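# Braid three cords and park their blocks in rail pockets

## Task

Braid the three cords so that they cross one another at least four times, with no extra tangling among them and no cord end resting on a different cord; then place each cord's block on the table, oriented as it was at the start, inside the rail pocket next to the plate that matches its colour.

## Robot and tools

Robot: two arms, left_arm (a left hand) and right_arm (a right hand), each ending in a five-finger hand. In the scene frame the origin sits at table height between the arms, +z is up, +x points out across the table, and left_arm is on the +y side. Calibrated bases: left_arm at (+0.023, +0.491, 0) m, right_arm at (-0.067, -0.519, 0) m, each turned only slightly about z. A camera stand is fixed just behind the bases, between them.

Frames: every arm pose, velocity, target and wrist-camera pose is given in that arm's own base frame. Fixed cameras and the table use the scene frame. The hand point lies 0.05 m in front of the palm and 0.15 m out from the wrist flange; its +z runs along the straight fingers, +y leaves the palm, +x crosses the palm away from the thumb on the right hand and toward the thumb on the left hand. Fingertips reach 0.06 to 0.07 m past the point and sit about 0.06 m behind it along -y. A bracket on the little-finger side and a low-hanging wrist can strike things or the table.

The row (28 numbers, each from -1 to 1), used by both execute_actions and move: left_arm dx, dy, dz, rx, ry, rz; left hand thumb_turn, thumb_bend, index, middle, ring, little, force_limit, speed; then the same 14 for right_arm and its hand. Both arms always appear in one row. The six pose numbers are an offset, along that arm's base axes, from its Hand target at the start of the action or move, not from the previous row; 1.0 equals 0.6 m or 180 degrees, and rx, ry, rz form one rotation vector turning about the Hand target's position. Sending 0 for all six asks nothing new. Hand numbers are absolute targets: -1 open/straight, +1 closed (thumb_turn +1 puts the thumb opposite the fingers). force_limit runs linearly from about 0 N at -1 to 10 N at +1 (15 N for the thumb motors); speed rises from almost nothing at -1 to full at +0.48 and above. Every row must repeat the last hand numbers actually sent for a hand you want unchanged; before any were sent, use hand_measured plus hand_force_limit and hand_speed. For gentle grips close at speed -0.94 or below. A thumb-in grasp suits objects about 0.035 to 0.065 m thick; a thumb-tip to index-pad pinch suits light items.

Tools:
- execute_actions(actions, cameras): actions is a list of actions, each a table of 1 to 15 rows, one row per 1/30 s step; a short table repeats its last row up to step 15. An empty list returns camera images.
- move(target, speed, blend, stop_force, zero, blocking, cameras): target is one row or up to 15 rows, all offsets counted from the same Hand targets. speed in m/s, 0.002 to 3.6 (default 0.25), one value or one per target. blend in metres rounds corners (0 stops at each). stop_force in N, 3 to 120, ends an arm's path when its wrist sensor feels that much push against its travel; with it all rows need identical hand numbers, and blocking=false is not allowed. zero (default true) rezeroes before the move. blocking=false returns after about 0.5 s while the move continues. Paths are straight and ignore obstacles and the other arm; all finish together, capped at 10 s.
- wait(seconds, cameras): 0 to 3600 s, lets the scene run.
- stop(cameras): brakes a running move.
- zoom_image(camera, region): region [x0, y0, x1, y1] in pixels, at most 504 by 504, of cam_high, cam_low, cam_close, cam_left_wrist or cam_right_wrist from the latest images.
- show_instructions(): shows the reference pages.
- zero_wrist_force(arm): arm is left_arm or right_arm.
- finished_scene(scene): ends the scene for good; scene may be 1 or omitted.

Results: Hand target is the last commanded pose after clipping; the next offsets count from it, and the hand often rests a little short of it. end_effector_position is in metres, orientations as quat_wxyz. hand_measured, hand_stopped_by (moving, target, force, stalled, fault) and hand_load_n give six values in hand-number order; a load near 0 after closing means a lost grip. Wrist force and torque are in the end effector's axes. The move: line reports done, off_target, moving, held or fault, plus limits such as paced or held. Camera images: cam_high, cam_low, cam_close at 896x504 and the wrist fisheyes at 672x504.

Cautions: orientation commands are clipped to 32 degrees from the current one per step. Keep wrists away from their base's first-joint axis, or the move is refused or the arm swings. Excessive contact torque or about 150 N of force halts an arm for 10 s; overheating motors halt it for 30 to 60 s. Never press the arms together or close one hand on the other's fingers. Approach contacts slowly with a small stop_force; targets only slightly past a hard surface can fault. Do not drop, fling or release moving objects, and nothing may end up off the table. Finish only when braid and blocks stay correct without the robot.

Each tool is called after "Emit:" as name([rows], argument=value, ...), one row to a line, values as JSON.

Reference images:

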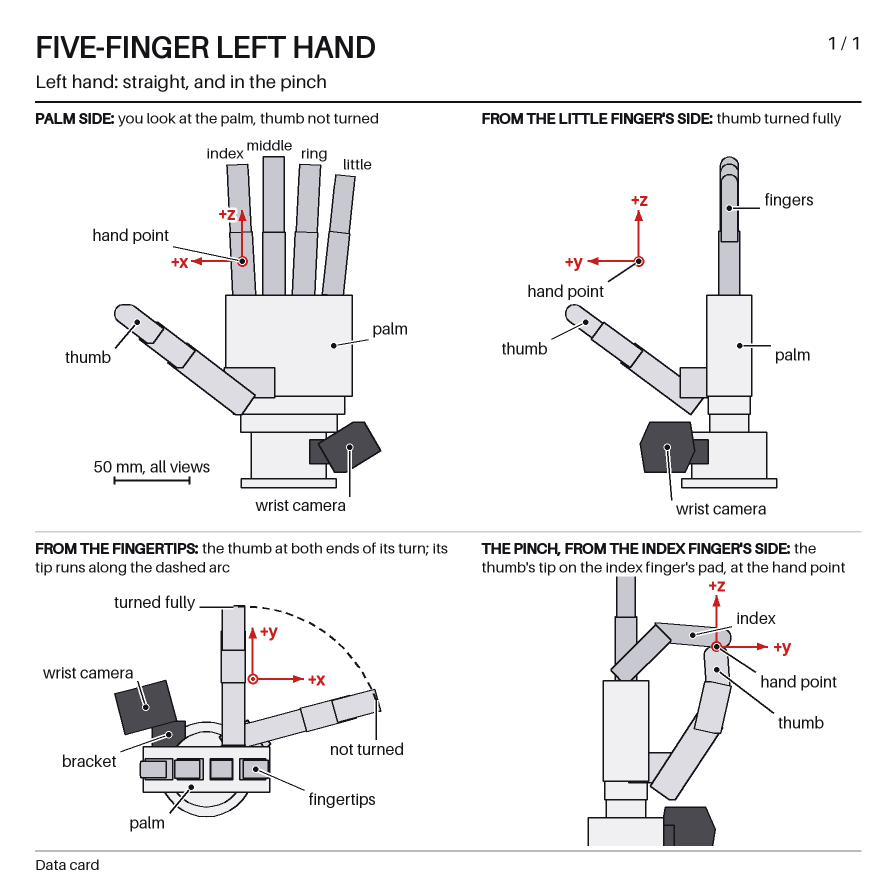

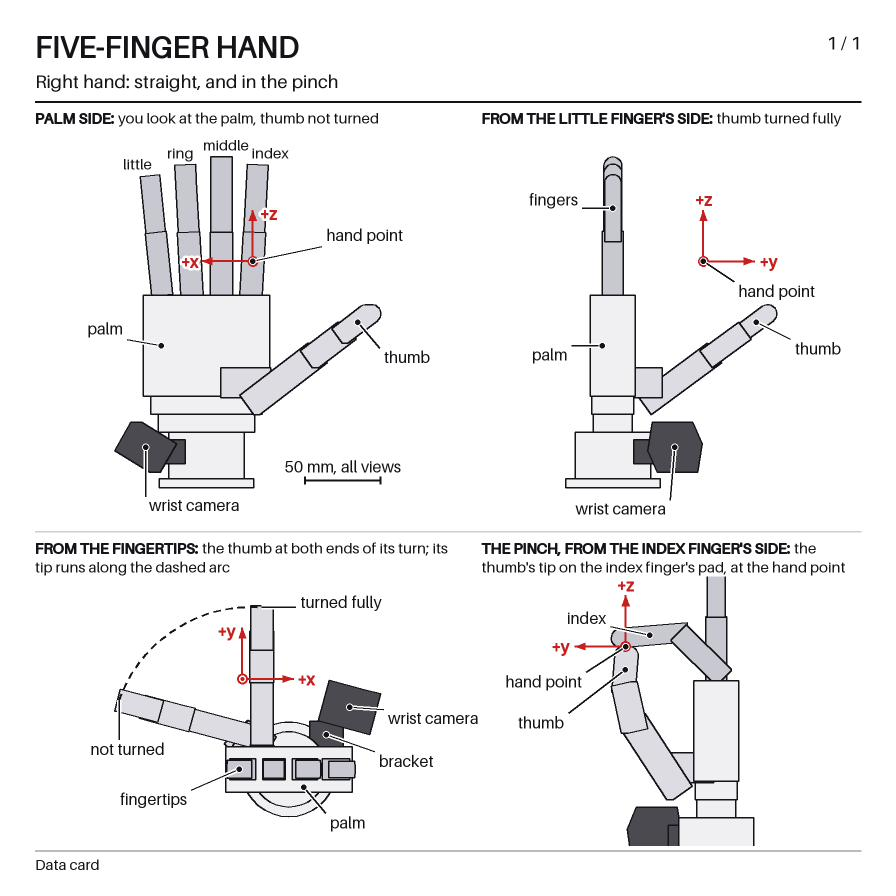

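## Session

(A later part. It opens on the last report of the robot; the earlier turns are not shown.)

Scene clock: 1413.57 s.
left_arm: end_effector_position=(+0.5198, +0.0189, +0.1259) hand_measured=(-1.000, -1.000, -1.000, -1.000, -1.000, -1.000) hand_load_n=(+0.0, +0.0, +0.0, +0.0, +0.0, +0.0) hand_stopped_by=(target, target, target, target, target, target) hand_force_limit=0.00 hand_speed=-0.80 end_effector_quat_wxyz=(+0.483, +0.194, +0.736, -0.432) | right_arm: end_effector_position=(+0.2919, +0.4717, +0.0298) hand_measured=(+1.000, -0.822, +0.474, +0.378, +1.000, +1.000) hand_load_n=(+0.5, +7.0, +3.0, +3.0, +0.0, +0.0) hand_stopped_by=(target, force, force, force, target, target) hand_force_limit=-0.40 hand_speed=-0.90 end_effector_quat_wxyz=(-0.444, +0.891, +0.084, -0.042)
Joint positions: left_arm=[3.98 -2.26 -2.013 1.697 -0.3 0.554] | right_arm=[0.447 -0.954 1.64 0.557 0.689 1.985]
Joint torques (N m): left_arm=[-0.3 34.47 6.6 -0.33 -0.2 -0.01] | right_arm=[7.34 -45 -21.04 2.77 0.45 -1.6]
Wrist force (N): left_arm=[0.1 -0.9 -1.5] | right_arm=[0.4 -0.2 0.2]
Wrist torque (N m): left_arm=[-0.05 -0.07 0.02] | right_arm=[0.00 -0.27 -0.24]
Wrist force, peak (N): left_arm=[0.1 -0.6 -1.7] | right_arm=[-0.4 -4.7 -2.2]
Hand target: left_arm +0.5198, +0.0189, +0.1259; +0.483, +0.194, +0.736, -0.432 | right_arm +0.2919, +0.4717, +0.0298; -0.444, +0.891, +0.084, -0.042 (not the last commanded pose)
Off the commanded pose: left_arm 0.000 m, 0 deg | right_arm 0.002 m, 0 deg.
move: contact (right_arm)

Emit:
move(target=[0,0,0,0,0,0,-1,-1,-1,-1,-1,-1,0,-0.8,0,0,0,0,0,0,1,-1,0.0,0.0,1,1,-0.5,-0.8])

Emit:
move([
  [0,0,0,0,0,0,-1,-1,-1,-1,-1,-1,0,-0.8,0,0,0.1333,0,0,0,1,-1,0,0,1,1,-0.5,-0.8],
  [0,0,0,0,0,0,-1,-1,-1,-1,-1,-1,0,-0.8,-0.0058,0.1407,0.1333,0,0,-0.0722,1,-1,0,0,1,1,-0.5,-0.8],
  [0,0,0,0,0,0,-1,-1,-1,-1,-1,-1,0,-0.8,-0.0058,0.1407,0,0,0,-0.0722,1,-1,0,0,1,1,-0.5,-0.8],
], speed=[0.12,0.25,0.1], blend=[0.01,0.002,0])

Emit:
move(target=[0,0,0,0,0,0,-1,-1,-1,-1,-1,-1,0,-0.8,0,0,0,0,0,0,1,-0.68,0.5,0.54,1,1,-0.4,-0.9])

Emit:
move(target=[0,0,0,0,0,0,-1,-1,-1,-1,-1,-1,0,-0.8,0,0,0,0,0,0,1,-0.68,0.5,0.58,1,1,-0.4,-0.9], cameras=["cam_close","cam_right_wrist"])

Scene clock: 1436.50 s.
left_arm: end_effector_position=(+0.5198, +0.0189, +0.1259) hand_measured=(-1.000, -1.000, -1.000, -1.000, -1.000, -1.000) hand_load_n=(+0.0, +0.0, +0.0, +0.0, +0.0, +0.0) hand_stopped_by=(target, target, target, target, target, target) hand_force_limit=0.00 hand_speed=-0.80 end_effector_quat_wxyz=(+0.483, +0.194, +0.736, -0.432) | right_arm: end_effector_position=(+0.2919, +0.4717, +0.0298) hand_measured=(+1.000, -1.000, +0.000, +0.000, +1.000, +1.000) hand_load_n=(+0.0, +0.0, +0.0, +0.0, +0.0, +0.0) hand_stopped_by=(target, target, target, target, target, target) hand_force_limit=-0.50 hand_speed=-0.80 end_effector_quat_wxyz=(-0.444, +0.891, +0.084, -0.042)
Joint positions: left_arm=[3.98 -2.26 -2.013 1.697 -0.3 0.554] | right_arm=[0.447 -0.954 1.64 0.557 0.689 1.985]
Joint torques (N m): left_arm=[0.68 34.82 7.66 -0.49 -0.4 -0.2] | right_arm=[-0.1 -42.99 -20.73 1.85 0.49 -1.05]
Wrist force (N): left_arm=[0.0 -0.6 -1.2] | right_arm=[0.8 1.8 1.3]
Wrist torque (N m): left_arm=[-0.02 -0.05 0.01] | right_arm=[0.13 -0.31 -0.21]
Wrist force, peak (N): left_arm=[0.2 -0.8 -1.7] | right_arm=[1.0 2.1 1.3]
Hand target: left_arm +0.5198, +0.0189, +0.1259; +0.483, +0.194, +0.736, -0.432 | right_arm +0.2919, +0.4717, +0.0298; -0.444, +0.891, +0.084, -0.042
Off the commanded pose: left_arm 0.000 m, 0 deg | right_arm 0.000 m, 0 deg.
move: done

Scene clock: 1438.90 s.
left_arm: end_effector_position=(+0.5198, +0.0189, +0.1259) hand_measured=(-1.000, -1.000, -1.000, -1.000, -1.000, -1.000) hand_load_n=(+0.0, +0.0, +0.0, +0.0, +0.0, +0.0) hand_stopped_by=(target, target, target, target, target, target) hand_force_limit=0.00 hand_speed=-0.80 end_effector_quat_wxyz=(+0.483, +0.194, +0.736, -0.432) | right_arm: end_effector_position=(+0.2884, +0.5561, +0.0298) hand_measured=(+1.000, -1.000, +0.000, +0.000, +1.000, +1.000) hand_load_n=(+0.0, +0.0, +0.0, +0.0, +0.0, +0.0) hand_stopped_by=(target, target, target, target, target, target) hand_force_limit=-0.50 hand_speed=-0.80 end_effector_quat_wxyz=(-0.446, +0.895, -0.017, +0.009)
Joint positions: left_arm=[3.98 -2.26 -2.013 1.697 -0.3 0.554] | right_arm=[0.627 -0.977 1.583 0.279 0.892 2.488]
Joint torques (N m): left_arm=[-0.61 35.22 5.32 -0.43 -0.37 -0.25] | right_arm=[9.21 -36.55 -21.2 0.06 0.99 1.45]
Wrist force (N): left_arm=[0.2 -0.6 -1.5] | right_arm=[0.7 1.8 1.4]
Wrist torque (N m): left_arm=[0.00 -0.09 0.02] | right_arm=[0.11 -0.30 -0.19]
Wrist force, peak (N): left_arm=[-0.1 -0.7 -1.7] | right_arm=[0.9 3.0 2.3]
Hand target: left_arm +0.5198, +0.0189, +0.1259; +0.483, +0.194, +0.736, -0.432 | right_arm +0.2884, +0.5561, +0.0298; -0.446, +0.895, -0.017, +0.009
Off the commanded pose: left_arm 0.000 m, 0 deg | right_arm 0.000 m, 0 deg.
move: done

Scene clock: 1440.87 s.
left_arm: end_effector_position=(+0.5198, +0.0189, +0.1259) hand_measured=(-1.000, -1.000, -1.000, -1.000, -1.000, -1.000) hand_load_n=(+0.0, +0.0, -0.5, +0.0, -0.5, +0.0) hand_stopped_by=(target, target, target, target, target, target) hand_force_limit=0.00 hand_speed=-0.80 end_effector_quat_wxyz=(+0.483, +0.194, +0.736, -0.432) | right_arm: end_effector_position=(+0.2884, +0.5561, +0.0298) hand_measured=(+1.000, -0.822, +0.474, +0.362, +1.000, +1.000) hand_load_n=(+0.0, +7.0, +3.5, +0.5, +0.0, +0.0) hand_stopped_by=(target, force, force, force, target, target) hand_force_limit=-0.40 hand_speed=-0.90 end_effector_quat_wxyz=(-0.446, +0.895, -0.017, +0.009)
Joint positions: left_arm=[3.98 -2.26 -2.013 1.697 -0.3 0.554] | right_arm=[0.627 -0.977 1.583 0.279 0.892 2.488]
Joint torques (N m): left_arm=[0.23 33.81 7.37 -0.36 -0.34 -0.09] | right_arm=[5.5 -34.5 -18.16 -0.02 0.67 1.35]
Wrist force (N): left_arm=[-0.1 -0.8 -1.7] | right_arm=[-0.2 -0.4 -1.9]
Wrist torque (N m): left_arm=[-0.03 -0.06 0.01] | right_arm=[-0.05 -0.17 -0.21]
Wrist force, peak (N): left_arm=[-0.1 -0.8 -1.7] | right_arm=[0.9 -2.7 -1.8]
Hand target: left_arm +0.5198, +0.0189, +0.1259; +0.483, +0.194, +0.736, -0.432 | right_arm +0.2884, +0.5561, +0.0298; -0.446, +0.895, -0.017, +0.009
Off the commanded pose: left_arm 0.000 m, 0 deg | right_arm 0.000 m, 0 deg.
move: done

Scene clock: 1441.37 s.
left_arm: end_effector_position=(+0.5198, +0.0189, +0.1259) hand_measured=(-1.000, -1.000, -1.000, -1.000, -1.000, -1.000) hand_load_n=(+0.0, +0.0, +0.0, +0.0, +0.0, +0.0) hand_stopped_by=(target, target, target, target, target, target) hand_force_limit=0.00 hand_speed=-0.80 end_effector_quat_wxyz=(+0.483, +0.194, +0.736, -0.432) | right_arm: end_effector_position=(+0.2884, +0.5561, +0.0298) hand_measured=(+1.000, -0.822, +0.474, +0.378, +1.000, +1.000) hand_load_n=(+0.0, +7.0, +3.5, +3.5, +0.0, +0.0) hand_stopped_by=(target, force, force, force, target, target) hand_force_limit=-0.40 hand_speed=-0.90 end_effector_quat_wxyz=(-0.446, +0.895, -0.017, +0.009)
Joint positions: left_arm=[3.98 -2.26 -2.013 1.697 -0.3 0.554] | right_arm=[0.627 -0.977 1.583 0.279 0.892 2.488]
Joint torques (N m): left_arm=[0.78 34.81 7.49 -0.16 -0.38 -0.02] | right_arm=[4.17 -35.13 -15.13 0.05 0.48 1.22]
Wrist force (N): left_arm=[-0.3 -0.7 -1.6] | right_arm=[0.2 -0.1 -1.1]
Wrist torque (N m): left_arm=[-0.01 -0.02 0.00] | right_arm=[-0.04 -0.21 -0.22]
Wrist force, peak (N): left_arm=[-0.1 -0.7 -1.7] | right_arm=[-0.2 -0.5 -2.2]
Hand target: left_arm +0.5198, +0.0189, +0.1259; +0.483, +0.194, +0.736, -0.432 | right_arm +0.2884, +0.5561, +0.0298; -0.446, +0.895, -0.017, +0.009
Off the commanded pose: left_arm 0.000 m, 0 deg | right_arm 0.000 m, 0 deg.
move: done
cam_right_wrist: T_world_to_cam=[[0.26502, -0.56823, -0.77902, 0.26552], [-0.86368, -0.49912, 0.07025, 0.52862], [-0.42874, 0.65421, -0.62305, -0.10647]] pos_world=[0.34054, 0.48437, 0.10338]

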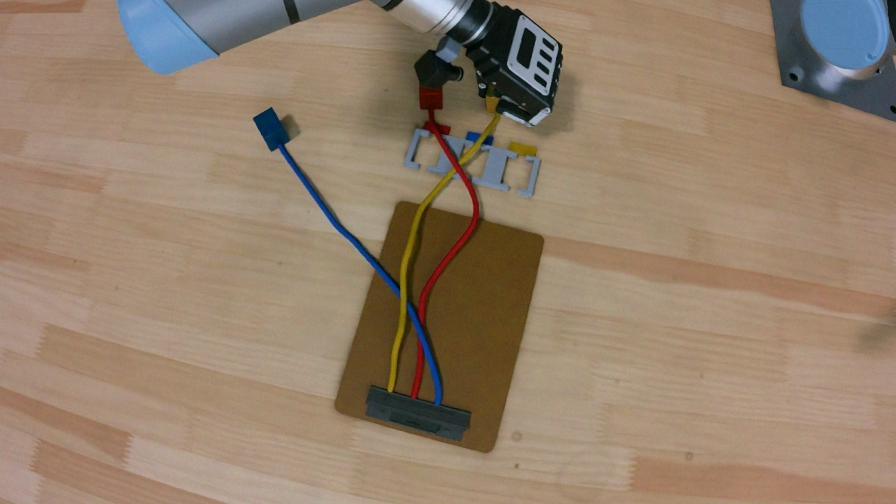

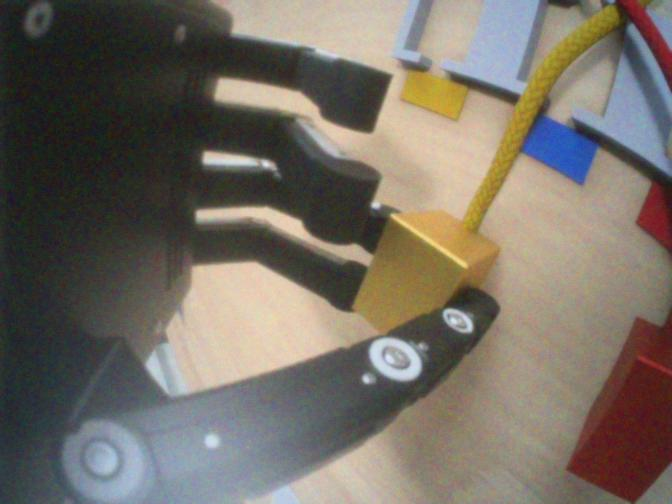

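Emit:
move([
  [0,0,0,0,0,0,-1,-1,-1,-1,-1,-1,0,-0.8,0,0.02,0.05,0,0,0,1,-0.68,0.5,0.58,1,1,-0.4,-0.9],
  [0,0,0,0,0,0,-1,-1,-1,-1,-1,-1,0,-0.8,0.10,0.2,0.05,0,0,-0.12,1,-0.68,0.5,0.58,1,1,-0.4,-0.9],
  [0,0,0,0,0,0,-1,-1,-1,-1,-1,-1,0,-0.8,0.1847,0.2907,0.05,0,0,-0.1944,1,-0.68,0.5,0.58,1,1,-0.4,-0.9],
], speed=[0.08,0.12,0.1], blend=[0.01,0.02,0], cameras=["cam_low","cam_close","cam_right_wrist"])

Emit:
zoom_image(camera="cam_close", region=[280, 60, 640, 410])

Scene clock: 1453.80 s.
left_arm: end_effector_position=(+0.5198, +0.0189, +0.1259) hand_measured=(-1.000, -1.000, -1.000, -1.000, -1.000, -1.000) hand_load_n=(+0.0, +0.0, +0.0, +0.0, +0.0, +0.0) hand_stopped_by=(target, target, target, target, target, target) hand_force_limit=0.00 hand_speed=-0.80 end_effector_quat_wxyz=(+0.483, +0.194, +0.736, -0.432) | right_arm: end_effector_position=(+0.3991, +0.7306, +0.0597) hand_measured=(+1.000, -0.822, +0.474, +0.378, +1.000, +1.000) hand_load_n=(+0.0, +7.5, +3.5, +3.0, +0.0, +0.0) hand_stopped_by=(target, force, force, force, target, target) hand_force_limit=-0.40 hand_speed=-0.90 end_effector_quat_wxyz=(-0.423, +0.848, -0.285, +0.142)
Joint positions: left_arm=[3.98 -2.26 -2.013 1.697 -0.3 0.554] | right_arm=[0.86 -0.677 0.91 0.414 1.522 3.105]
Joint torques (N m): left_arm=[0.88 34.29 7.12 -0.29 -0.4 -0.29] | right_arm=[-7.78 -48.92 -26.12 -0.07 0.47 0.03]
Wrist force (N): left_arm=[-0.1 -0.5 -1.3] | right_arm=[0.7 2.7 1.7]
Wrist torque (N m): left_arm=[0.00 -0.04 0.00] | right_arm=[0.20 -0.28 -0.01]
Wrist force, peak (N): left_arm=[0.0 -0.6 -1.9] | right_arm=[0.7 3.5 2.1]
Hand target: left_arm +0.5198, +0.0189, +0.1259; +0.483, +0.194, +0.736, -0.432 | right_arm +0.3993, +0.7305, +0.0598; -0.423, +0.848, -0.286, +0.142
Off the commanded pose: left_arm 0.000 m, 0 deg | right_arm 0.000 m, 0 deg.
move: done
cam_right_wrist: T_world_to_cam=[[-0.10865, -0.61759, -0.77896, 0.54383], [-0.9938, 0.08618, 0.07029, 0.33348], [0.02372, 0.78176, -0.62312, -0.42817]] pos_world=[0.40066, 0.64186, 0.13338]

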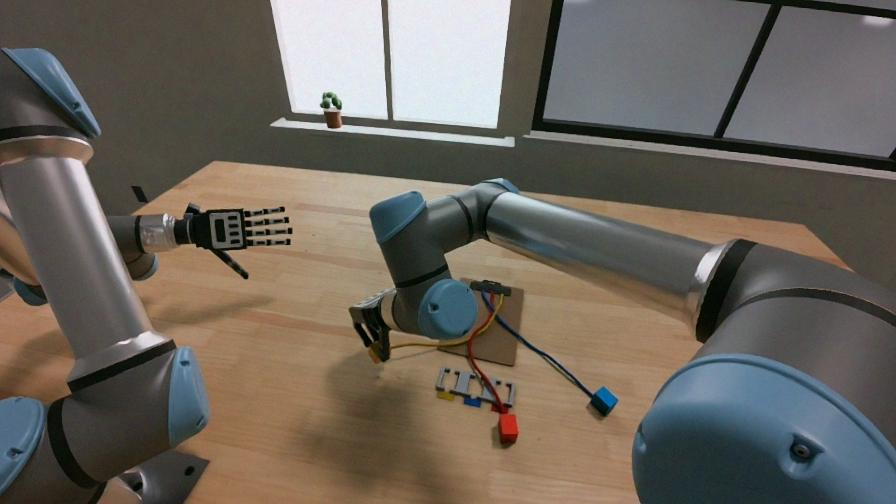

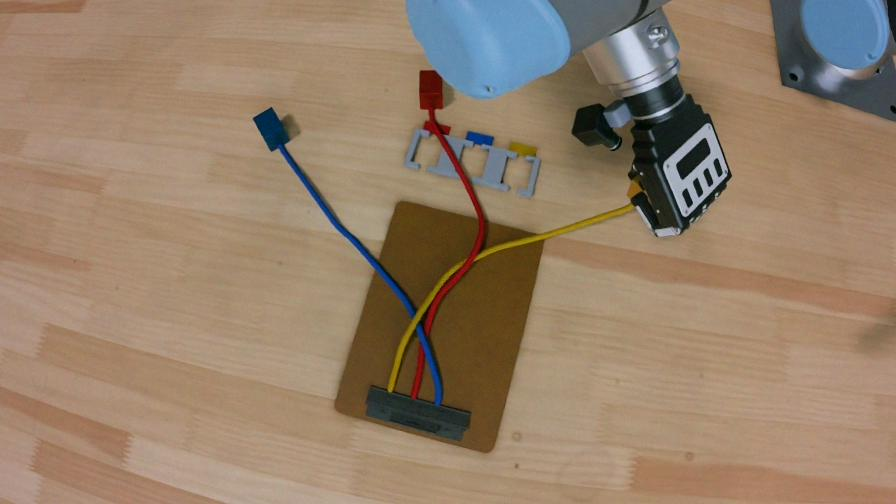

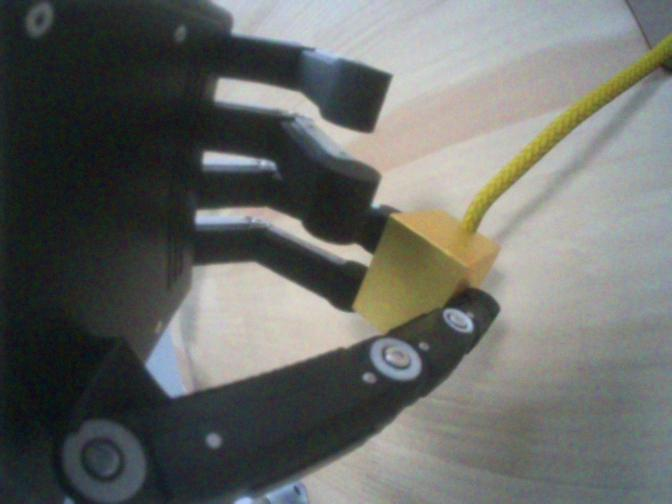

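Scaled by 1.400 from the camera's image (finer frame: 1280x720).

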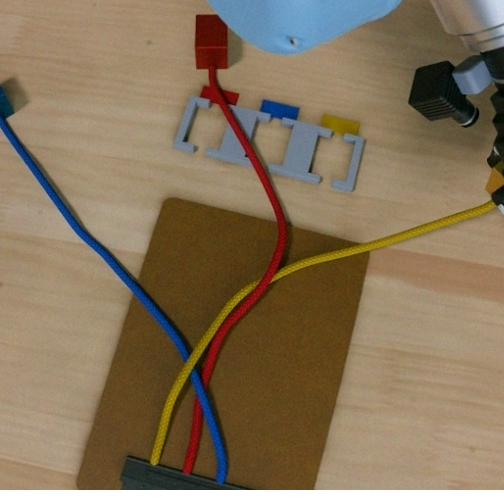

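Emit:
move([
  [0,0,0,0,0,0,-1,-1,-1,-1,-1,-1,0,-0.8,0,0,-0.045,0,0,0,1,-0.68,0.5,0.58,1,1,-0.4,-0.9],
], speed=[0.06])

Emit:
move(target=[0,0,0,0,0,0,-1,-1,-1,-1,-1,-1,0,-0.8,0,0,-0.01,0,0,0,1,-0.68,0.5,0.58,1,1,-0.4,-0.9], speed=0.005, stop_force=3)

Emit:
move(target=[0,0,0,0,0,0,-1,-1,-1,-1,-1,-1,0,-0.8,0,0,0,0,0,0,1,-1,0.0,0.0,1,1,-0.5,-0.8])

Emit:
move(target=[0,0,0,0,0,0,-1,-1,-1,-1,-1,-1,0,-0.8,0,0,0.1333,0,0,0,1,-1,0.0,0.0,1,1,-0.5,-0.8], speed=0.15, cameras=["cam_close"])

Scene clock: 1471.13 s.
left_arm: end_effector_position=(+0.5198, +0.0189, +0.1259) hand_measured=(-1.000, -1.000, -1.000, -1.000, -1.000, -1.000) hand_load_n=(+0.0, +0.0, +0.0, +0.0, +0.0, +0.5) hand_stopped_by=(target, target, target, target, target, target) hand_force_limit=0.00 hand_speed=-0.80 end_effector_quat_wxyz=(+0.483, +0.194, +0.736, -0.432) | right_arm: end_effector_position=(+0.3992, +0.7305, +0.0327) hand_measured=(+1.000, -0.822, +0.474, +0.378, +1.000, +1.000) hand_load_n=(+0.0, +7.0, +3.5, +3.0, +0.0, +0.0) hand_stopped_by=(target, force, force, force, target, target) hand_force_limit=-0.40 hand_speed=-0.90 end_effector_quat_wxyz=(-0.423, +0.848, -0.286, +0.142)
Joint positions: left_arm=[3.98 -2.26 -2.013 1.697 -0.3 0.554] | right_arm=[0.86 -0.656 0.943 0.361 1.522 3.105]
Joint torques (N m): left_arm=[0.11 34.37 7.57 -0.4 -0.44 -0.07] | right_arm=[-7.61 -60.09 -26.03 1.18 1.24 0.89]
Wrist force (N): left_arm=[-0.2 -0.6 -1.7] | right_arm=[0.6 2.5 1.7]
Wrist torque (N m): left_arm=[0.00 -0.05 0.01] | right_arm=[0.17 -0.29 -0.01]
Wrist force, peak (N): left_arm=[0.0 -0.8 -1.7] | right_arm=[0.7 3.3 2.1]
Hand target: left_arm +0.5198, +0.0189, +0.1259; +0.483, +0.194, +0.736, -0.432 | right_arm +0.3993, +0.7305, +0.0328; -0.423, +0.848, -0.286, +0.142
Off the commanded pose: left_arm 0.000 m, 0 deg | right_arm 0.000 m, 0 deg.
move: done

Scene clock: 1472.70 s.
left_arm: end_effector_position=(+0.5198, +0.0189, +0.1259) hand_measured=(-1.000, -1.000, -1.000, -1.000, -1.000, -1.000) hand_load_n=(+0.0, +0.0, +0.0, +0.0, +0.0, +0.0) hand_stopped_by=(target, target, target, target, target, target) hand_force_limit=0.00 hand_speed=-0.80 end_effector_quat_wxyz=(+0.483, +0.194, +0.736, -0.432) | right_arm: end_effector_position=(+0.3993, +0.7305, +0.0304) hand_measured=(+1.000, -0.822, +0.474, +0.378, +1.000, +1.000) hand_load_n=(+0.0, +7.0, +3.5, +3.0, +0.0, +0.0) hand_stopped_by=(target, force, force, force, target, target) hand_force_limit=-0.40 hand_speed=-0.90 end_effector_quat_wxyz=(-0.423, +0.848, -0.286, +0.142)
Joint positions: left_arm=[3.98 -2.26 -2.013 1.697 -0.3 0.554] | right_arm=[0.86 -0.654 0.945 0.356 1.522 3.105]
Joint torques (N m): left_arm=[-0.05 35.41 7.32 -0.41 -0.35 -0.22] | right_arm=[-8 -58.78 -25.81 1.21 0.71 0.81]
Wrist force (N): left_arm=[0.1 -0.8 -1.3] | right_arm=[0.1 -0.2 -0.3]
Wrist torque (N m): left_arm=[-0.05 -0.07 0.02] | right_arm=[0.01 -0.20 -0.06]
Wrist force, peak (N): left_arm=[-0.1 -0.8 -1.9] | right_arm=[-0.2 -3.6 -1.7]
Hand target: left_arm +0.5198, +0.0189, +0.1259; +0.483, +0.194, +0.736, -0.432 | right_arm +0.3993, +0.7305, +0.0304; -0.423, +0.848, -0.286, +0.142 (not the last commanded pose)
Off the commanded pose: left_arm 0.000 m, 0 deg | right_arm 0.004 m, 0 deg.
move: contact (right_arm)

Scene clock: 1473.83 s.
left_arm: end_effector_position=(+0.5198, +0.0189, +0.1259) hand_measured=(-1.000, -1.000, -1.000, -1.000, -1.000, -1.000) hand_load_n=(+0.0, +0.0, +0.0, +0.0, +0.0, +0.0) hand_stopped_by=(target, target, target, target, target, target) hand_force_limit=0.00 hand_speed=-0.80 end_effector_quat_wxyz=(+0.483, +0.194, +0.736, -0.432) | right_arm: end_effector_position=(+0.3993, +0.7306, +0.0304) hand_measured=(+1.000, -1.000, +0.000, +0.000, +1.000, +1.000) hand_load_n=(+0.0, +0.0, +0.0, +0.0, +0.0, +0.0) hand_stopped_by=(target, target, target, target, target, target) hand_force_limit=-0.50 hand_speed=-0.80 end_effector_quat_wxyz=(-0.423, +0.848, -0.286, +0.142)
Joint positions: left_arm=[3.98 -2.26 -2.013 1.697 -0.3 0.554] | right_arm=[0.86 -0.654 0.945 0.356 1.522 3.105]
Joint torques (N m): left_arm=[0.62 33.86 6.96 -0.27 -0.34 -0.31] | right_arm=[-8.3 -55.66 -23.03 0.24 0.74 0.83]
Wrist force (N): left_arm=[-0.1 -0.8 -1.2] | right_arm=[0.7 2.1 1.2]
Wrist torque (N m): left_arm=[-0.06 -0.04 0.01] | right_arm=[0.19 -0.28 -0.02]
Wrist force, peak (N): left_arm=[0.2 -0.8 -1.8] | right_arm=[0.7 2.2 1.2]
Hand target: left_arm +0.5198, +0.0189, +0.1259; +0.483, +0.194, +0.736, -0.432 | right_arm +0.3993, +0.7305, +0.0304; -0.423, +0.848, -0.286, +0.142
Off the commanded pose: left_arm 0.000 m, 0 deg | right_arm 0.000 m, 0 deg.
move: done

Scene clock: 1474.80 s.
left_arm: end_effector_position=(+0.5198, +0.0189, +0.1259) hand_measured=(-1.000, -1.000, -1.000, -1.000, -1.000, -1.000) hand_load_n=(+0.0, +0.0, +0.0, +0.0, +0.0, +0.0) hand_stopped_by=(target, target, target, target, target, target) hand_force_limit=0.00 hand_speed=-0.80 end_effector_quat_wxyz=(+0.483, +0.194, +0.736, -0.432) | right_arm: end_effector_position=(+0.3993, +0.7306, +0.1102) hand_measured=(+1.000, -1.000, +0.000, +0.000, +1.000, +1.000) hand_load_n=(+0.0, +0.0, +0.0, +0.0, +0.0, +0.0) hand_stopped_by=(target, target, target, target, target, target) hand_force_limit=-0.50 hand_speed=-0.80 end_effector_quat_wxyz=(-0.423, +0.848, -0.286, +0.142)
Joint positions: left_arm=[3.98 -2.26 -2.013 1.697 -0.3 0.554] | right_arm=[0.86 -0.705 0.83 0.521 1.522 3.105]
Joint torques (N m): left_arm=[0.84 34.79 7.29 -0.24 -0.25 -0.44] | right_arm=[-6.57 -55.62 -25.17 1.17 -0.02 -0.91]
Wrist force (N): left_arm=[0.1 -0.6 -1.6] | right_arm=[0.7 1.9 1.2]
Wrist torque (N m): left_arm=[-0.01 -0.08 0.02] | right_arm=[0.15 -0.28 -0.03]
Wrist force, peak (N): left_arm=[0.1 -0.6 -1.7] | right_arm=[0.7 3.1 2.2]
Hand target: left_arm +0.5198, +0.0189, +0.1259; +0.483, +0.194, +0.736, -0.432 | right_arm +0.3993, +0.7305, +0.1104; -0.423, +0.848, -0.286, +0.142
Off the commanded pose: left_arm 0.000 m, 0 deg | right_arm 0.000 m, 0 deg.
move: done

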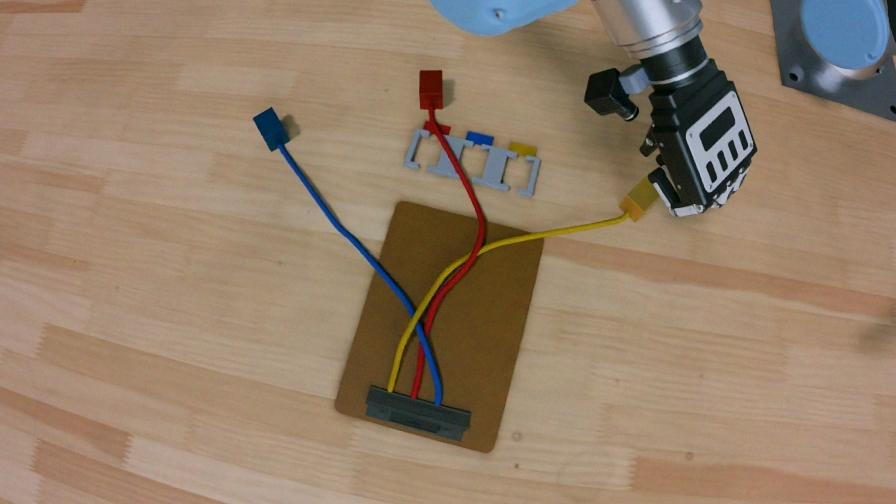

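Emit:
move([
  [0,0,0,0,0,0,-1,-1,-1,-1,-1,-1,0,-0.8,-0.0505,-0.7368,0,0,0,0.4444,1,-1,0,0,1,1,-0.5,-0.8],
  [0,0,0,0,0,0,-1,-1,-1,-1,-1,-1,0,-0.8,-0.0505,-0.7368,-0.1335,0,0,0.4444,1,-1,0,0,1,1,-0.5,-0.8],
], speed=[0.35,0.1], blend=[0.002,0])

Emit:
move(target=[0,0,0,0,0,0,-1,-1,-1,-1,-1,-1,0,-0.8,0,0,0,0,0,0,1,-0.68,0.5,0.54,1,1,-0.4,-0.9])

Emit:
move(target=[0,0,0,0,0,0,-1,-1,-1,-1,-1,-1,0,-0.8,0,0,0,0,0,0,1,-0.68,0.5,0.58,1,1,-0.4,-0.9], cameras=["cam_close","cam_right_wrist"])

Scene clock: 1490.53 s.
left_arm: end_effector_position=(+0.5198, +0.0189, +0.1259) hand_measured=(-1.000, -1.000, -1.000, -1.000, -1.000, -1.000) hand_load_n=(+0.0, +0.0, +0.0, +0.0, +0.0, +0.0) hand_stopped_by=(target, target, target, target, target, target) hand_force_limit=0.00 hand_speed=-0.80 end_effector_quat_wxyz=(+0.483, +0.194, +0.736, -0.432) | right_arm: end_effector_position=(+0.3689, +0.2885, +0.0303) hand_measured=(+1.000, -1.000, +0.000, +0.000, +1.000, +1.000) hand_load_n=(+0.0, +0.0, +0.0, +0.0, +0.0, +0.0) hand_stopped_by=(target, target, target, target, target, target) hand_force_limit=-0.50 hand_speed=-0.80 end_effector_quat_wxyz=(-0.415, +0.833, +0.326, -0.163)
Joint positions: left_arm=[3.98 -2.26 -2.013 1.697 -0.3 0.554] | right_arm=[0.109 -0.72 1.499 1.46 0.874 0.683]
Joint torques (N m): left_arm=[-0.17 35.67 7.3 -0.24 -0.41 -0.02] | right_arm=[-3.94 -39.55 -19.29 1.55 -0.07 1.14]
Wrist force (N): left_arm=[0.2 -0.7 -1.7] | right_arm=[0.8 1.7 1.5]
Wrist torque (N m): left_arm=[-0.02 -0.09 0.02] | right_arm=[0.10 -0.30 -0.08]
Wrist force, peak (N): left_arm=[0.0 -0.7 -1.8] | right_arm=[0.8 2.9 2.1]
Hand target: left_arm +0.5198, +0.0189, +0.1259; +0.483, +0.194, +0.736, -0.432 | right_arm +0.3690, +0.2885, +0.0303; -0.415, +0.833, +0.326, -0.163
Off the commanded pose: left_arm 0.000 m, 0 deg | right_arm 0.000 m, 0 deg.
move: done

Scene clock: 1492.50 s.
left_arm: end_effector_position=(+0.5198, +0.0189, +0.1259) hand_measured=(-1.000, -1.000, -1.000, -1.000, -1.000, -1.000) hand_load_n=(+0.0, +0.0, +0.0, +0.0, +0.0, +0.0) hand_stopped_by=(target, target, target, target, target, target) hand_force_limit=0.00 hand_speed=-0.80 end_effector_quat_wxyz=(+0.483, +0.194, +0.736, -0.432) | right_arm: end_effector_position=(+0.3690, +0.2885, +0.0303) hand_measured=(+1.000, -0.822, +0.474, +0.352, +1.000, +1.000) hand_load_n=(+0.0, +6.5, +3.5, +0.5, +0.0, +0.0) hand_stopped_by=(target, force, force, force, target, target) hand_force_limit=-0.40 hand_speed=-0.90 end_effector_quat_wxyz=(-0.415, +0.833, +0.326, -0.163)
Joint positions: left_arm=[3.98 -2.26 -2.013 1.697 -0.3 0.554] | right_arm=[0.109 -0.72 1.499 1.459 0.874 0.683]
Joint torques (N m): left_arm=[0.72 35.26 6.94 -0.43 -0.18 -0.19] | right_arm=[1.67 -39.29 -17.22 1.39 -2.51 1.3]
Wrist force (N): left_arm=[-0.2 -0.6 -1.6] | right_arm=[0.3 1.1 -0.1]
Wrist torque (N m): left_arm=[0.00 -0.03 0.00] | right_arm=[0.06 -0.24 -0.07]
Wrist force, peak (N): left_arm=[-0.2 -0.7 -1.7] | right_arm=[1.4 -1.9 -1.6]
Hand target: left_arm +0.5198, +0.0189, +0.1259; +0.483, +0.194, +0.736, -0.432 | right_arm +0.3690, +0.2885, +0.0303; -0.415, +0.833, +0.326, -0.163
Off the commanded pose: left_arm 0.000 m, 0 deg | right_arm 0.000 m, 0 deg.
move: done

Scene clock: 1493.00 s.
left_arm: end_effector_position=(+0.5198, +0.0189, +0.1259) hand_measured=(-1.000, -1.000, -1.000, -1.000, -1.000, -1.000) hand_load_n=(+0.0, +0.0, +0.0, +0.0, +0.0, +0.0) hand_stopped_by=(target, target, target, target, target, target) hand_force_limit=0.00 hand_speed=-0.80 end_effector_quat_wxyz=(+0.483, +0.194, +0.736, -0.432) | right_arm: end_effector_position=(+0.3690, +0.2885, +0.0303) hand_measured=(+1.000, -0.822, +0.474, +0.378, +1.000, +1.000) hand_load_n=(+0.0, +7.0, +3.0, +3.5, +0.0, +0.0) hand_stopped_by=(target, force, force, force, target, target) hand_force_limit=-0.40 hand_speed=-0.90 end_effector_quat_wxyz=(-0.415, +0.833, +0.326, -0.163)
Joint positions: left_arm=[3.98 -2.26 -2.013 1.697 -0.3 0.554] | right_arm=[0.109 -0.72 1.499 1.459 0.874 0.683]
Joint torques (N m): left_arm=[0.39 33.03 7.36 -0.31 -0.36 -0.3] | right_arm=[2.87 -39.01 -15.79 1.62 -2.52 1.27]
Wrist force (N): left_arm=[-0.1 -0.6 -1.6] | right_arm=[1.0 1.7 0.9]
Wrist torque (N m): left_arm=[0.01 -0.04 0.00] | right_arm=[0.10 -0.30 -0.08]
Wrist force, peak (N): left_arm=[0.0 -1.1 -1.7] | right_arm=[1.1 1.8 1.0]
Hand target: left_arm +0.5198, +0.0189, +0.1259; +0.483, +0.194, +0.736, -0.432 | right_arm +0.3690, +0.2885, +0.0303; -0.415, +0.833, +0.326, -0.163
Off the commanded pose: left_arm 0.000 m, 0 deg | right_arm 0.000 m, 0 deg.
move: done
cam_right_wrist: T_world_to_cam=[[0.58918, -0.21444, -0.77903, -0.12922], [-0.25782, -0.96364, 0.07026, 0.37494], [-0.76577, 0.15945, -0.62304, 0.37059]] pos_world=[0.45659, 0.27451, 0.10388]

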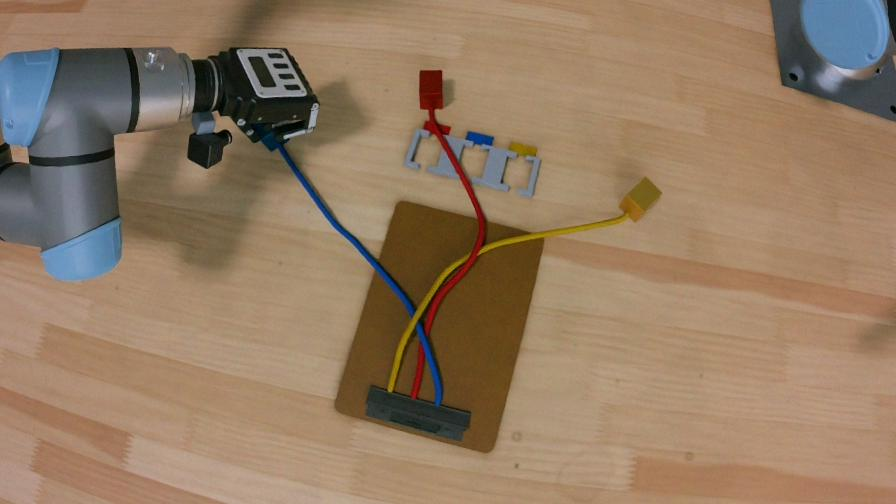

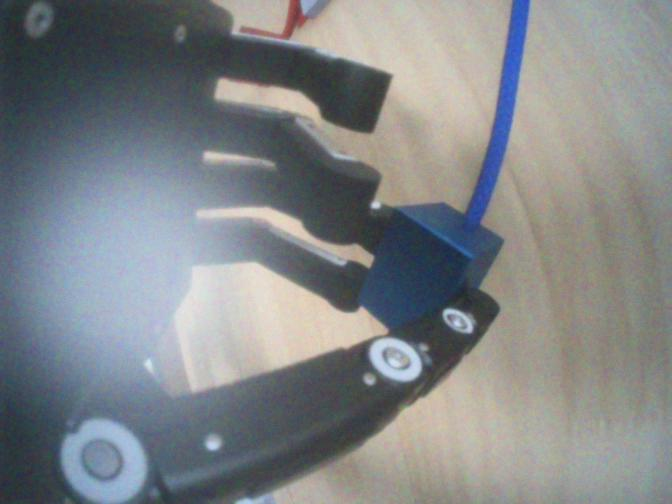

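Emit:
move([
  [0,0,0,0,0,0,-1,-1,-1,-1,-1,-1,0,-0.8,0.0,0.02,0.0833,0,0,0,1,-0.68,0.5,0.58,1,1,-0.4,-0.9],
  [0,0,0,0,0,0,-1,-1,-1,-1,-1,-1,0,-0.8,-0.02,0.28,0.1417,0,0,-0.12,1,-0.68,0.5,0.58,1,1,-0.4,-0.9],
  [0,0,0,0,0,0,-1,-1,-1,-1,-1,-1,0,-0.8,-0.087,0.406,0.13,0,0,-0.2,1,-0.68,0.5,0.58,1,1,-0.4,-0.9],
  [0,0,0,0,0,0,-1,-1,-1,-1,-1,-1,0,-0.8,-0.1328,0.4625,0.04,0,0,-0.25,1,-0.68,0.5,0.58,1,1,-0.4,-0.9],
  [0,0,0,0,0,0,-1,-1,-1,-1,-1,-1,0,-0.8,-0.1328,0.4625,0.003,0,0,-0.25,1,-0.68,0.5,0.58,1,1,-0.4,-0.9],
], speed=[0.08,0.15,0.15,0.1,0.05], blend=[0.01,0.02,0.02,0.005,0], cameras=["cam_low","cam_close","cam_right_wrist"])

Emit:
move(target=[0,0,0,0,0,0,-1,-1,-1,-1,-1,-1,0,-0.8,0,0,-0.0067,0,0,0,1,-0.68,0.5,0.58,1,1,-0.4,-0.9], speed=0.005, stop_force=3)

Emit:
zoom_image(camera="cam_close", region=[320, 60, 680, 410])

Scene clock: 1520.70 s.
left_arm: end_effector_position=(+0.5198, +0.0189, +0.1259) hand_measured=(-1.000, -1.000, -1.000, -1.000, -1.000, -1.000) hand_load_n=(+0.0, +0.0, +0.0, +0.0, +0.0, +0.0) hand_stopped_by=(target, target, target, target, target, target) hand_force_limit=0.00 hand_speed=-0.80 end_effector_quat_wxyz=(+0.483, +0.194, +0.736, -0.432) | right_arm: end_effector_position=(+0.2892, +0.5659, +0.0320) hand_measured=(+1.000, -0.822, +0.474, +0.378, +1.000, +1.000) hand_load_n=(+0.5, +7.0, +3.0, +3.5, +0.0, +0.0) hand_stopped_by=(target, force, force, force, target, target) hand_force_limit=-0.40 hand_speed=-0.90 end_effector_quat_wxyz=(-0.446, +0.895, -0.017, +0.009)
Joint positions: left_arm=[3.98 -2.26 -2.013 1.697 -0.3 0.554] | right_arm=[0.643 -0.966 1.553 0.287 0.902 2.503]
Joint torques (N m): left_arm=[0.44 34.7 6.71 -0.34 -0.34 -0.09] | right_arm=[-1.63 -48.62 -23.72 2.15 0.7 1.58]
Wrist force (N): left_arm=[0.0 -0.6 -1.6] | right_arm=[0.8 2.3 1.8]
Wrist torque (N m): left_arm=[0.01 -0.06 0.01] | right_arm=[0.12 -0.31 -0.05]
Wrist force, peak (N): left_arm=[0.1 -0.6 -2.1] | right_arm=[0.4 3.2 2.3]
Hand target: left_arm +0.5198, +0.0189, +0.1259; +0.483, +0.194, +0.736, -0.432 | right_arm +0.2893, +0.5660, +0.0321; -0.446, +0.895, -0.017, +0.009
Off the commanded pose: left_arm 0.000 m, 0 deg | right_arm 0.000 m, 0 deg.
move: done
cam_right_wrist: T_world_to_cam=[[0.26481, -0.56833, -0.77902, 0.27271], [-0.86371, -0.49904, 0.07048, 0.53399], [-0.42882, 0.65418, -0.62302, -0.11113]] pos_world=[0.34134, 0.49417, 0.10558]

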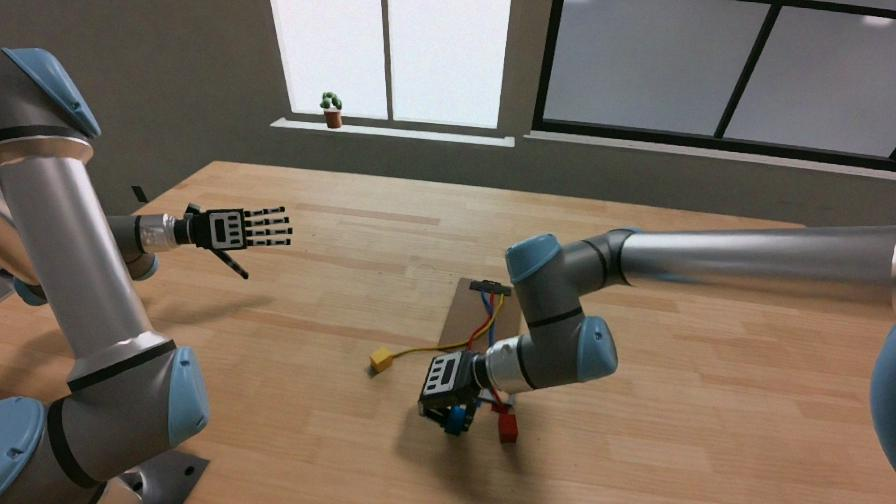

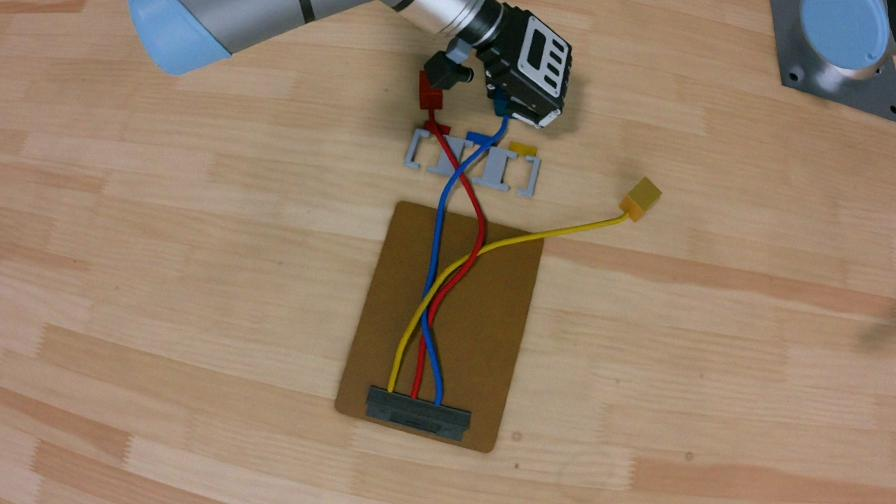

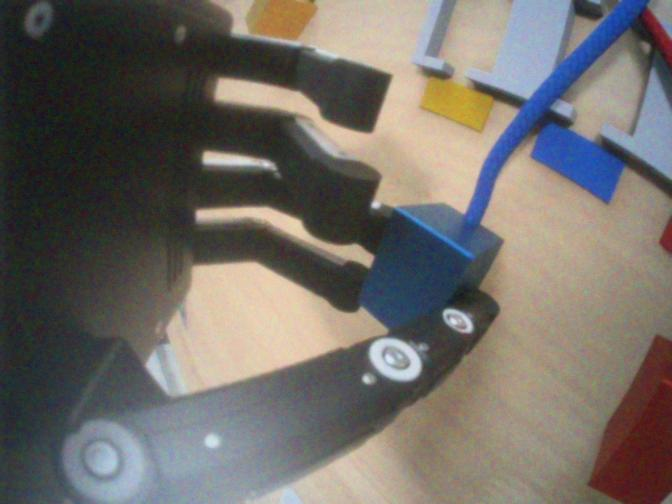

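Scene clock: 1522.03 s.
left_arm: end_effector_position=(+0.5198, +0.0189, +0.1259) hand_measured=(-1.000, -1.000, -1.000, -1.000, -1.000, -1.000) hand_load_n=(+0.0, +0.0, +0.0, +0.0, +0.0, +0.0) hand_stopped_by=(target, target, target, target, target, target) hand_force_limit=0.00 hand_speed=-0.80 end_effector_quat_wxyz=(+0.483, +0.194, +0.736, -0.432) | right_arm: end_effector_position=(+0.2893, +0.5660, +0.0307) hand_measured=(+1.000, -0.822, +0.474, +0.378, +1.000, +1.000) hand_load_n=(+0.5, +7.0, +2.5, +3.5, +0.0, +0.0) hand_stopped_by=(target, force, force, force, target, target) hand_force_limit=-0.40 hand_speed=-0.90 end_effector_quat_wxyz=(-0.446, +0.895, -0.017, +0.009)
Joint positions: left_arm=[3.98 -2.26 -2.013 1.697 -0.3 0.554] | right_arm=[0.643 -0.964 1.554 0.284 0.902 2.503]
Joint torques (N m): left_arm=[-0.22 34.86 7.14 -0.36 -0.45 -0.16] | right_arm=[-0.33 -46.45 -22.89 2.01 0.91 1.34]
Wrist force (N): left_arm=[0.0 -0.6 -1.6] | right_arm=[0.8 -0.6 0.3]
Wrist torque (N m): left_arm=[0.00 -0.07 0.01] | right_arm=[-0.04 -0.28 -0.09]
Wrist force, peak (N): left_arm=[0.2 -0.9 -1.7] | right_arm=[0.4 -4.6 -1.7]
Hand target: left_arm +0.5198, +0.0189, +0.1259; +0.483, +0.194, +0.736, -0.432 | right_arm +0.2893, +0.5660, +0.0307; -0.446, +0.895, -0.017, +0.009 (not the last commanded pose)
Off the commanded pose: left_arm 0.000 m, 0 deg | right_arm 0.003 m, 0 deg.
move: contact (right_arm)

Scaled by 1.400 from the camera's image (finer frame: 1280x720).
This view is cut from an older image: the scene may have changed since it was taken.

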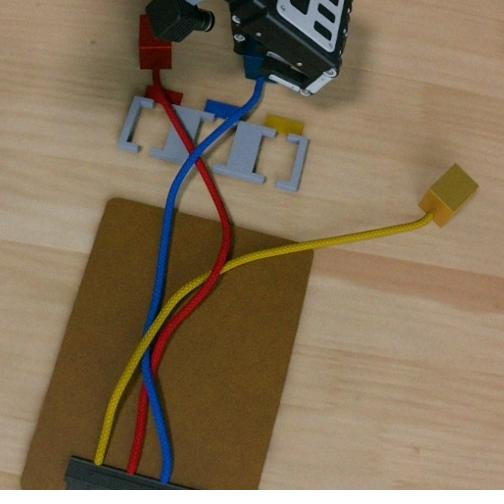

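Emit:
move(target=[0,0,0,0,0,0,-1,-1,-1,-1,-1,-1,0,-0.8,0,0,0,0,0,0,1,-1,0.0,0.0,1,1,-0.5,-0.8])

Emit:
move([
  [0,0,0,0,0,0,-1,-1,-1,-1,-1,-1,0,-0.8,0,0,0.1333,0,0,0,1,-1,0,0,1,1,-0.5,-0.8],
  [0,0,0,0,0,0,-1,-1,-1,-1,-1,-1,0,-0.8,0.0043,-0.1572,0.1333,0,0,0.0722,1,-1,0,0,1,1,-0.5,-0.8],
  [0,0,0,0,0,0,-1,-1,-1,-1,-1,-1,0,-0.8,0.0043,-0.1572,-0.001,0,0,0.0722,1,-1,0,0,1,1,-0.5,-0.8],
], speed=[0.12,0.25,0.1], blend=[0.01,0.002,0])

Emit:
move(target=[0,0,0,0,0,0,-1,-1,-1,-1,-1,-1,0,-0.8,0,0,0,0,0,0,1,-0.68,0.5,0.54,1,1,-0.4,-0.9])

Emit:
move(target=[0,0,0,0,0,0,-1,-1,-1,-1,-1,-1,0,-0.8,0,0,0,0,0,0,1,-0.68,0.5,0.58,1,1,-0.4,-0.9], cameras=["cam_close","cam_right_wrist"])

Scene clock: 1550.80 s.
left_arm: end_effector_position=(+0.5198, +0.0189, +0.1259) hand_measured=(-1.000, -1.000, -1.000, -1.000, -1.000, -1.000) hand_load_n=(+0.0, +0.0, +0.0, +0.0, +0.0, +0.0) hand_stopped_by=(target, target, target, target, target, target) hand_force_limit=0.00 hand_speed=-0.80 end_effector_quat_wxyz=(+0.483, +0.194, +0.736, -0.432) | right_arm: end_effector_position=(+0.2893, +0.5660, +0.0307) hand_measured=(+1.000, -1.000, +0.000, +0.000, +1.000, +1.000) hand_load_n=(+0.0, +0.0, +0.0, +0.0, +0.0, +0.0) hand_stopped_by=(target, target, target, target, target, target) hand_force_limit=-0.50 hand_speed=-0.80 end_effector_quat_wxyz=(-0.446, +0.895, -0.017, +0.009)
Joint positions: left_arm=[3.98 -2.26 -2.013 1.697 -0.3 0.554] | right_arm=[0.643 -0.964 1.554 0.284 0.902 2.503]
Joint torques (N m): left_arm=[0.16 34.61 6.89 -0.38 -0.38 0] | right_arm=[-0.28 -42.73 -19.82 0.4 0.69 1.1]
Wrist force (N): left_arm=[-0.2 -0.7 -1.4] | right_arm=[1.0 1.8 1.4]
Wrist torque (N m): left_arm=[-0.03 -0.03 0.00] | right_arm=[0.11 -0.33 -0.04]
Wrist force, peak (N): left_arm=[0.2 -0.8 -1.9] | right_arm=[0.9 1.9 1.5]
Hand target: left_arm +0.5198, +0.0189, +0.1259; +0.483, +0.194, +0.736, -0.432 | right_arm +0.2893, +0.5660, +0.0307; -0.446, +0.895, -0.017, +0.009
Off the commanded pose: left_arm 0.000 m, 0 deg | right_arm 0.000 m, 0 deg.
move: done

Scene clock: 1553.20 s.
left_arm: end_effector_position=(+0.5198, +0.0189, +0.1259) hand_measured=(-1.000, -1.000, -1.000, -1.000, -1.000, -1.000) hand_load_n=(+0.0, +0.0, +0.0, +0.0, +0.0, +0.0) hand_stopped_by=(target, target, target, target, target, target) hand_force_limit=0.00 hand_speed=-0.80 end_effector_quat_wxyz=(+0.483, +0.194, +0.736, -0.432) | right_arm: end_effector_position=(+0.2919, +0.4716, +0.0302) hand_measured=(+1.000, -1.000, +0.000, +0.000, +1.000, +1.000) hand_load_n=(+0.0, +0.0, +0.0, +0.0, +0.0, +0.0) hand_stopped_by=(target, target, target, target, target, target) hand_force_limit=-0.50 hand_speed=-0.80 end_effector_quat_wxyz=(-0.444, +0.891, +0.084, -0.042)
Joint positions: left_arm=[3.98 -2.26 -2.013 1.697 -0.3 0.554] | right_arm=[0.447 -0.954 1.64 0.558 0.689 1.985]
Joint torques (N m): left_arm=[0.72 34.42 7.54 -0.27 -0.33 -0.13] | right_arm=[2.34 -33.94 -21.12 0.8 -3 1.59]
Wrist force (N): left_arm=[0.0 -0.8 -1.7] | right_arm=[0.6 1.8 1.3]
Wrist torque (N m): left_arm=[-0.02 -0.06 0.01] | right_arm=[0.13 -0.27 -0.08]
Wrist force, peak (N): left_arm=[0.2 -0.8 -1.8] | right_arm=[0.7 2.9 2.0]
Hand target: left_arm +0.5198, +0.0189, +0.1259; +0.483, +0.194, +0.736, -0.432 | right_arm +0.2919, +0.4717, +0.0301; -0.444, +0.891, +0.084, -0.042
Off the commanded pose: left_arm 0.000 m, 0 deg | right_arm 0.000 m, 0 deg.
move: done

Scene clock: 1555.17 s.
left_arm: end_effector_position=(+0.5198, +0.0189, +0.1259) hand_measured=(-1.000, -1.000, -1.000, -1.000, -1.000, -1.000) hand_load_n=(+0.0, +0.0, +0.0, +0.0, +0.0, +0.0) hand_stopped_by=(target, target, target, target, target, target) hand_force_limit=0.00 hand_speed=-0.80 end_effector_quat_wxyz=(+0.483, +0.194, +0.736, -0.432) | right_arm: end_effector_position=(+0.2919, +0.4717, +0.0301) hand_measured=(+1.000, -0.822, +0.474, +0.362, +1.000, +1.000) hand_load_n=(+0.5, +7.0, +3.5, +0.5, +0.0, +0.0) hand_stopped_by=(target, force, force, force, target, target) hand_force_limit=-0.40 hand_speed=-0.90 end_effector_quat_wxyz=(-0.444, +0.891, +0.084, -0.042)
Joint positions: left_arm=[3.98 -2.26 -2.013 1.697 -0.3 0.554] | right_arm=[0.447 -0.954 1.64 0.558 0.689 1.985]
Joint torques (N m): left_arm=[0.56 34.66 6.74 -0.47 -0.27 -0.26] | right_arm=[8.33 -33.15 -17.44 0.71 -1.47 1.47]
Wrist force (N): left_arm=[0.1 -0.5 -1.6] | right_arm=[0.7 -1.1 -3.0]
Wrist torque (N m): left_arm=[0.01 -0.08 0.01] | right_arm=[-0.09 -0.20 -0.11]
Wrist force, peak (N): left_arm=[0.1 -0.9 -1.7] | right_arm=[0.7 -1.1 -3.0]
Hand target: left_arm +0.5198, +0.0189, +0.1259; +0.483, +0.194, +0.736, -0.432 | right_arm +0.2919, +0.4717, +0.0301; -0.444, +0.891, +0.084, -0.042
Off the commanded pose: left_arm 0.000 m, 0 deg | right_arm 0.000 m, 0 deg.
move: done

Scene clock: 1555.67 s.
left_arm: end_effector_position=(+0.5198, +0.0189, +0.1259) hand_measured=(-1.000, -1.000, -1.000, -1.000, -1.000, -1.000) hand_load_n=(+0.0, +0.0, +0.0, +0.5, +0.0, +0.0) hand_stopped_by=(target, target, target, target, target, target) hand_force_limit=0.00 hand_speed=-0.80 end_effector_quat_wxyz=(+0.483, +0.194, +0.736, -0.432) | right_arm: end_effector_position=(+0.2919, +0.4717, +0.0301) hand_measured=(+1.000, -0.822, +0.474, +0.378, +1.000, +1.000) hand_load_n=(+0.5, +7.0, +3.0, +3.0, +0.0, +0.0) hand_stopped_by=(target, force, force, force, target, target) hand_force_limit=-0.40 hand_speed=-0.90 end_effector_quat_wxyz=(-0.444, +0.891, +0.084, -0.042)
Joint positions: left_arm=[3.98 -2.26 -2.013 1.697 -0.3 0.554] | right_arm=[0.447 -0.954 1.64 0.558 0.689 1.985]
Joint torques (N m): left_arm=[1.09 34.04 6.67 -0.28 -0.41 -0.3] | right_arm=[8.11 -33.73 -14.81 0.77 -1.03 1.32]
Wrist force (N): left_arm=[-0.2 -0.8 -1.6] | right_arm=[0.9 -0.8 -1.9]
Wrist torque (N m): left_arm=[-0.03 -0.04 0.01] | right_arm=[-0.08 -0.24 -0.12]
Wrist force, peak (N): left_arm=[0.2 -0.8 -1.7] | right_arm=[0.5 -1.0 -2.9]
Hand target: left_arm +0.5198, +0.0189, +0.1259; +0.483, +0.194, +0.736, -0.432 | right_arm +0.2919, +0.4717, +0.0301; -0.444, +0.891, +0.084, -0.042
Off the commanded pose: left_arm 0.000 m, 0 deg | right_arm 0.000 m, 0 deg.
move: done
cam_right_wrist: T_world_to_cam=[[0.38605, -0.49405, -0.77903, 0.14653], [-0.72936, -0.68053, 0.07015, 0.53577], [-0.56481, 0.54111, -0.62306, 0.04351]] pos_world=[0.35877, 0.41346, 0.10368]

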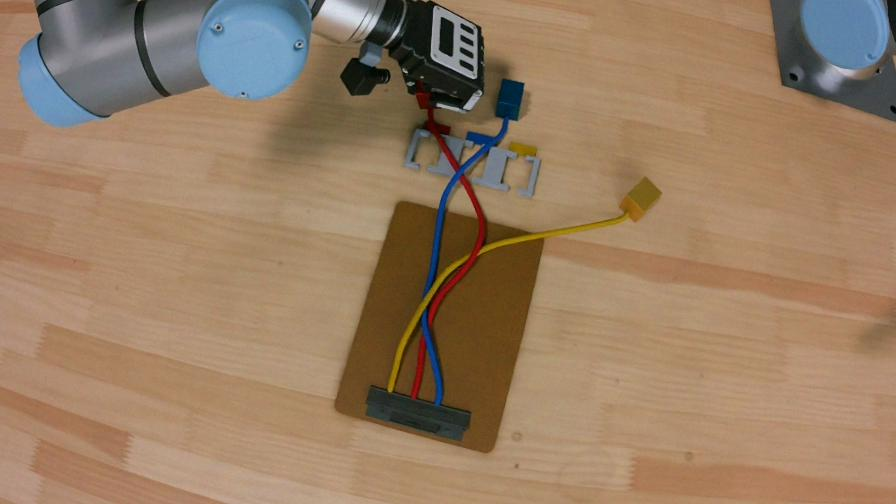

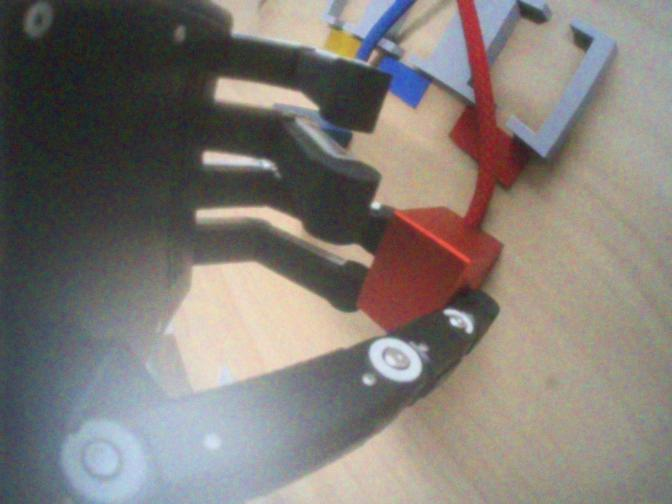

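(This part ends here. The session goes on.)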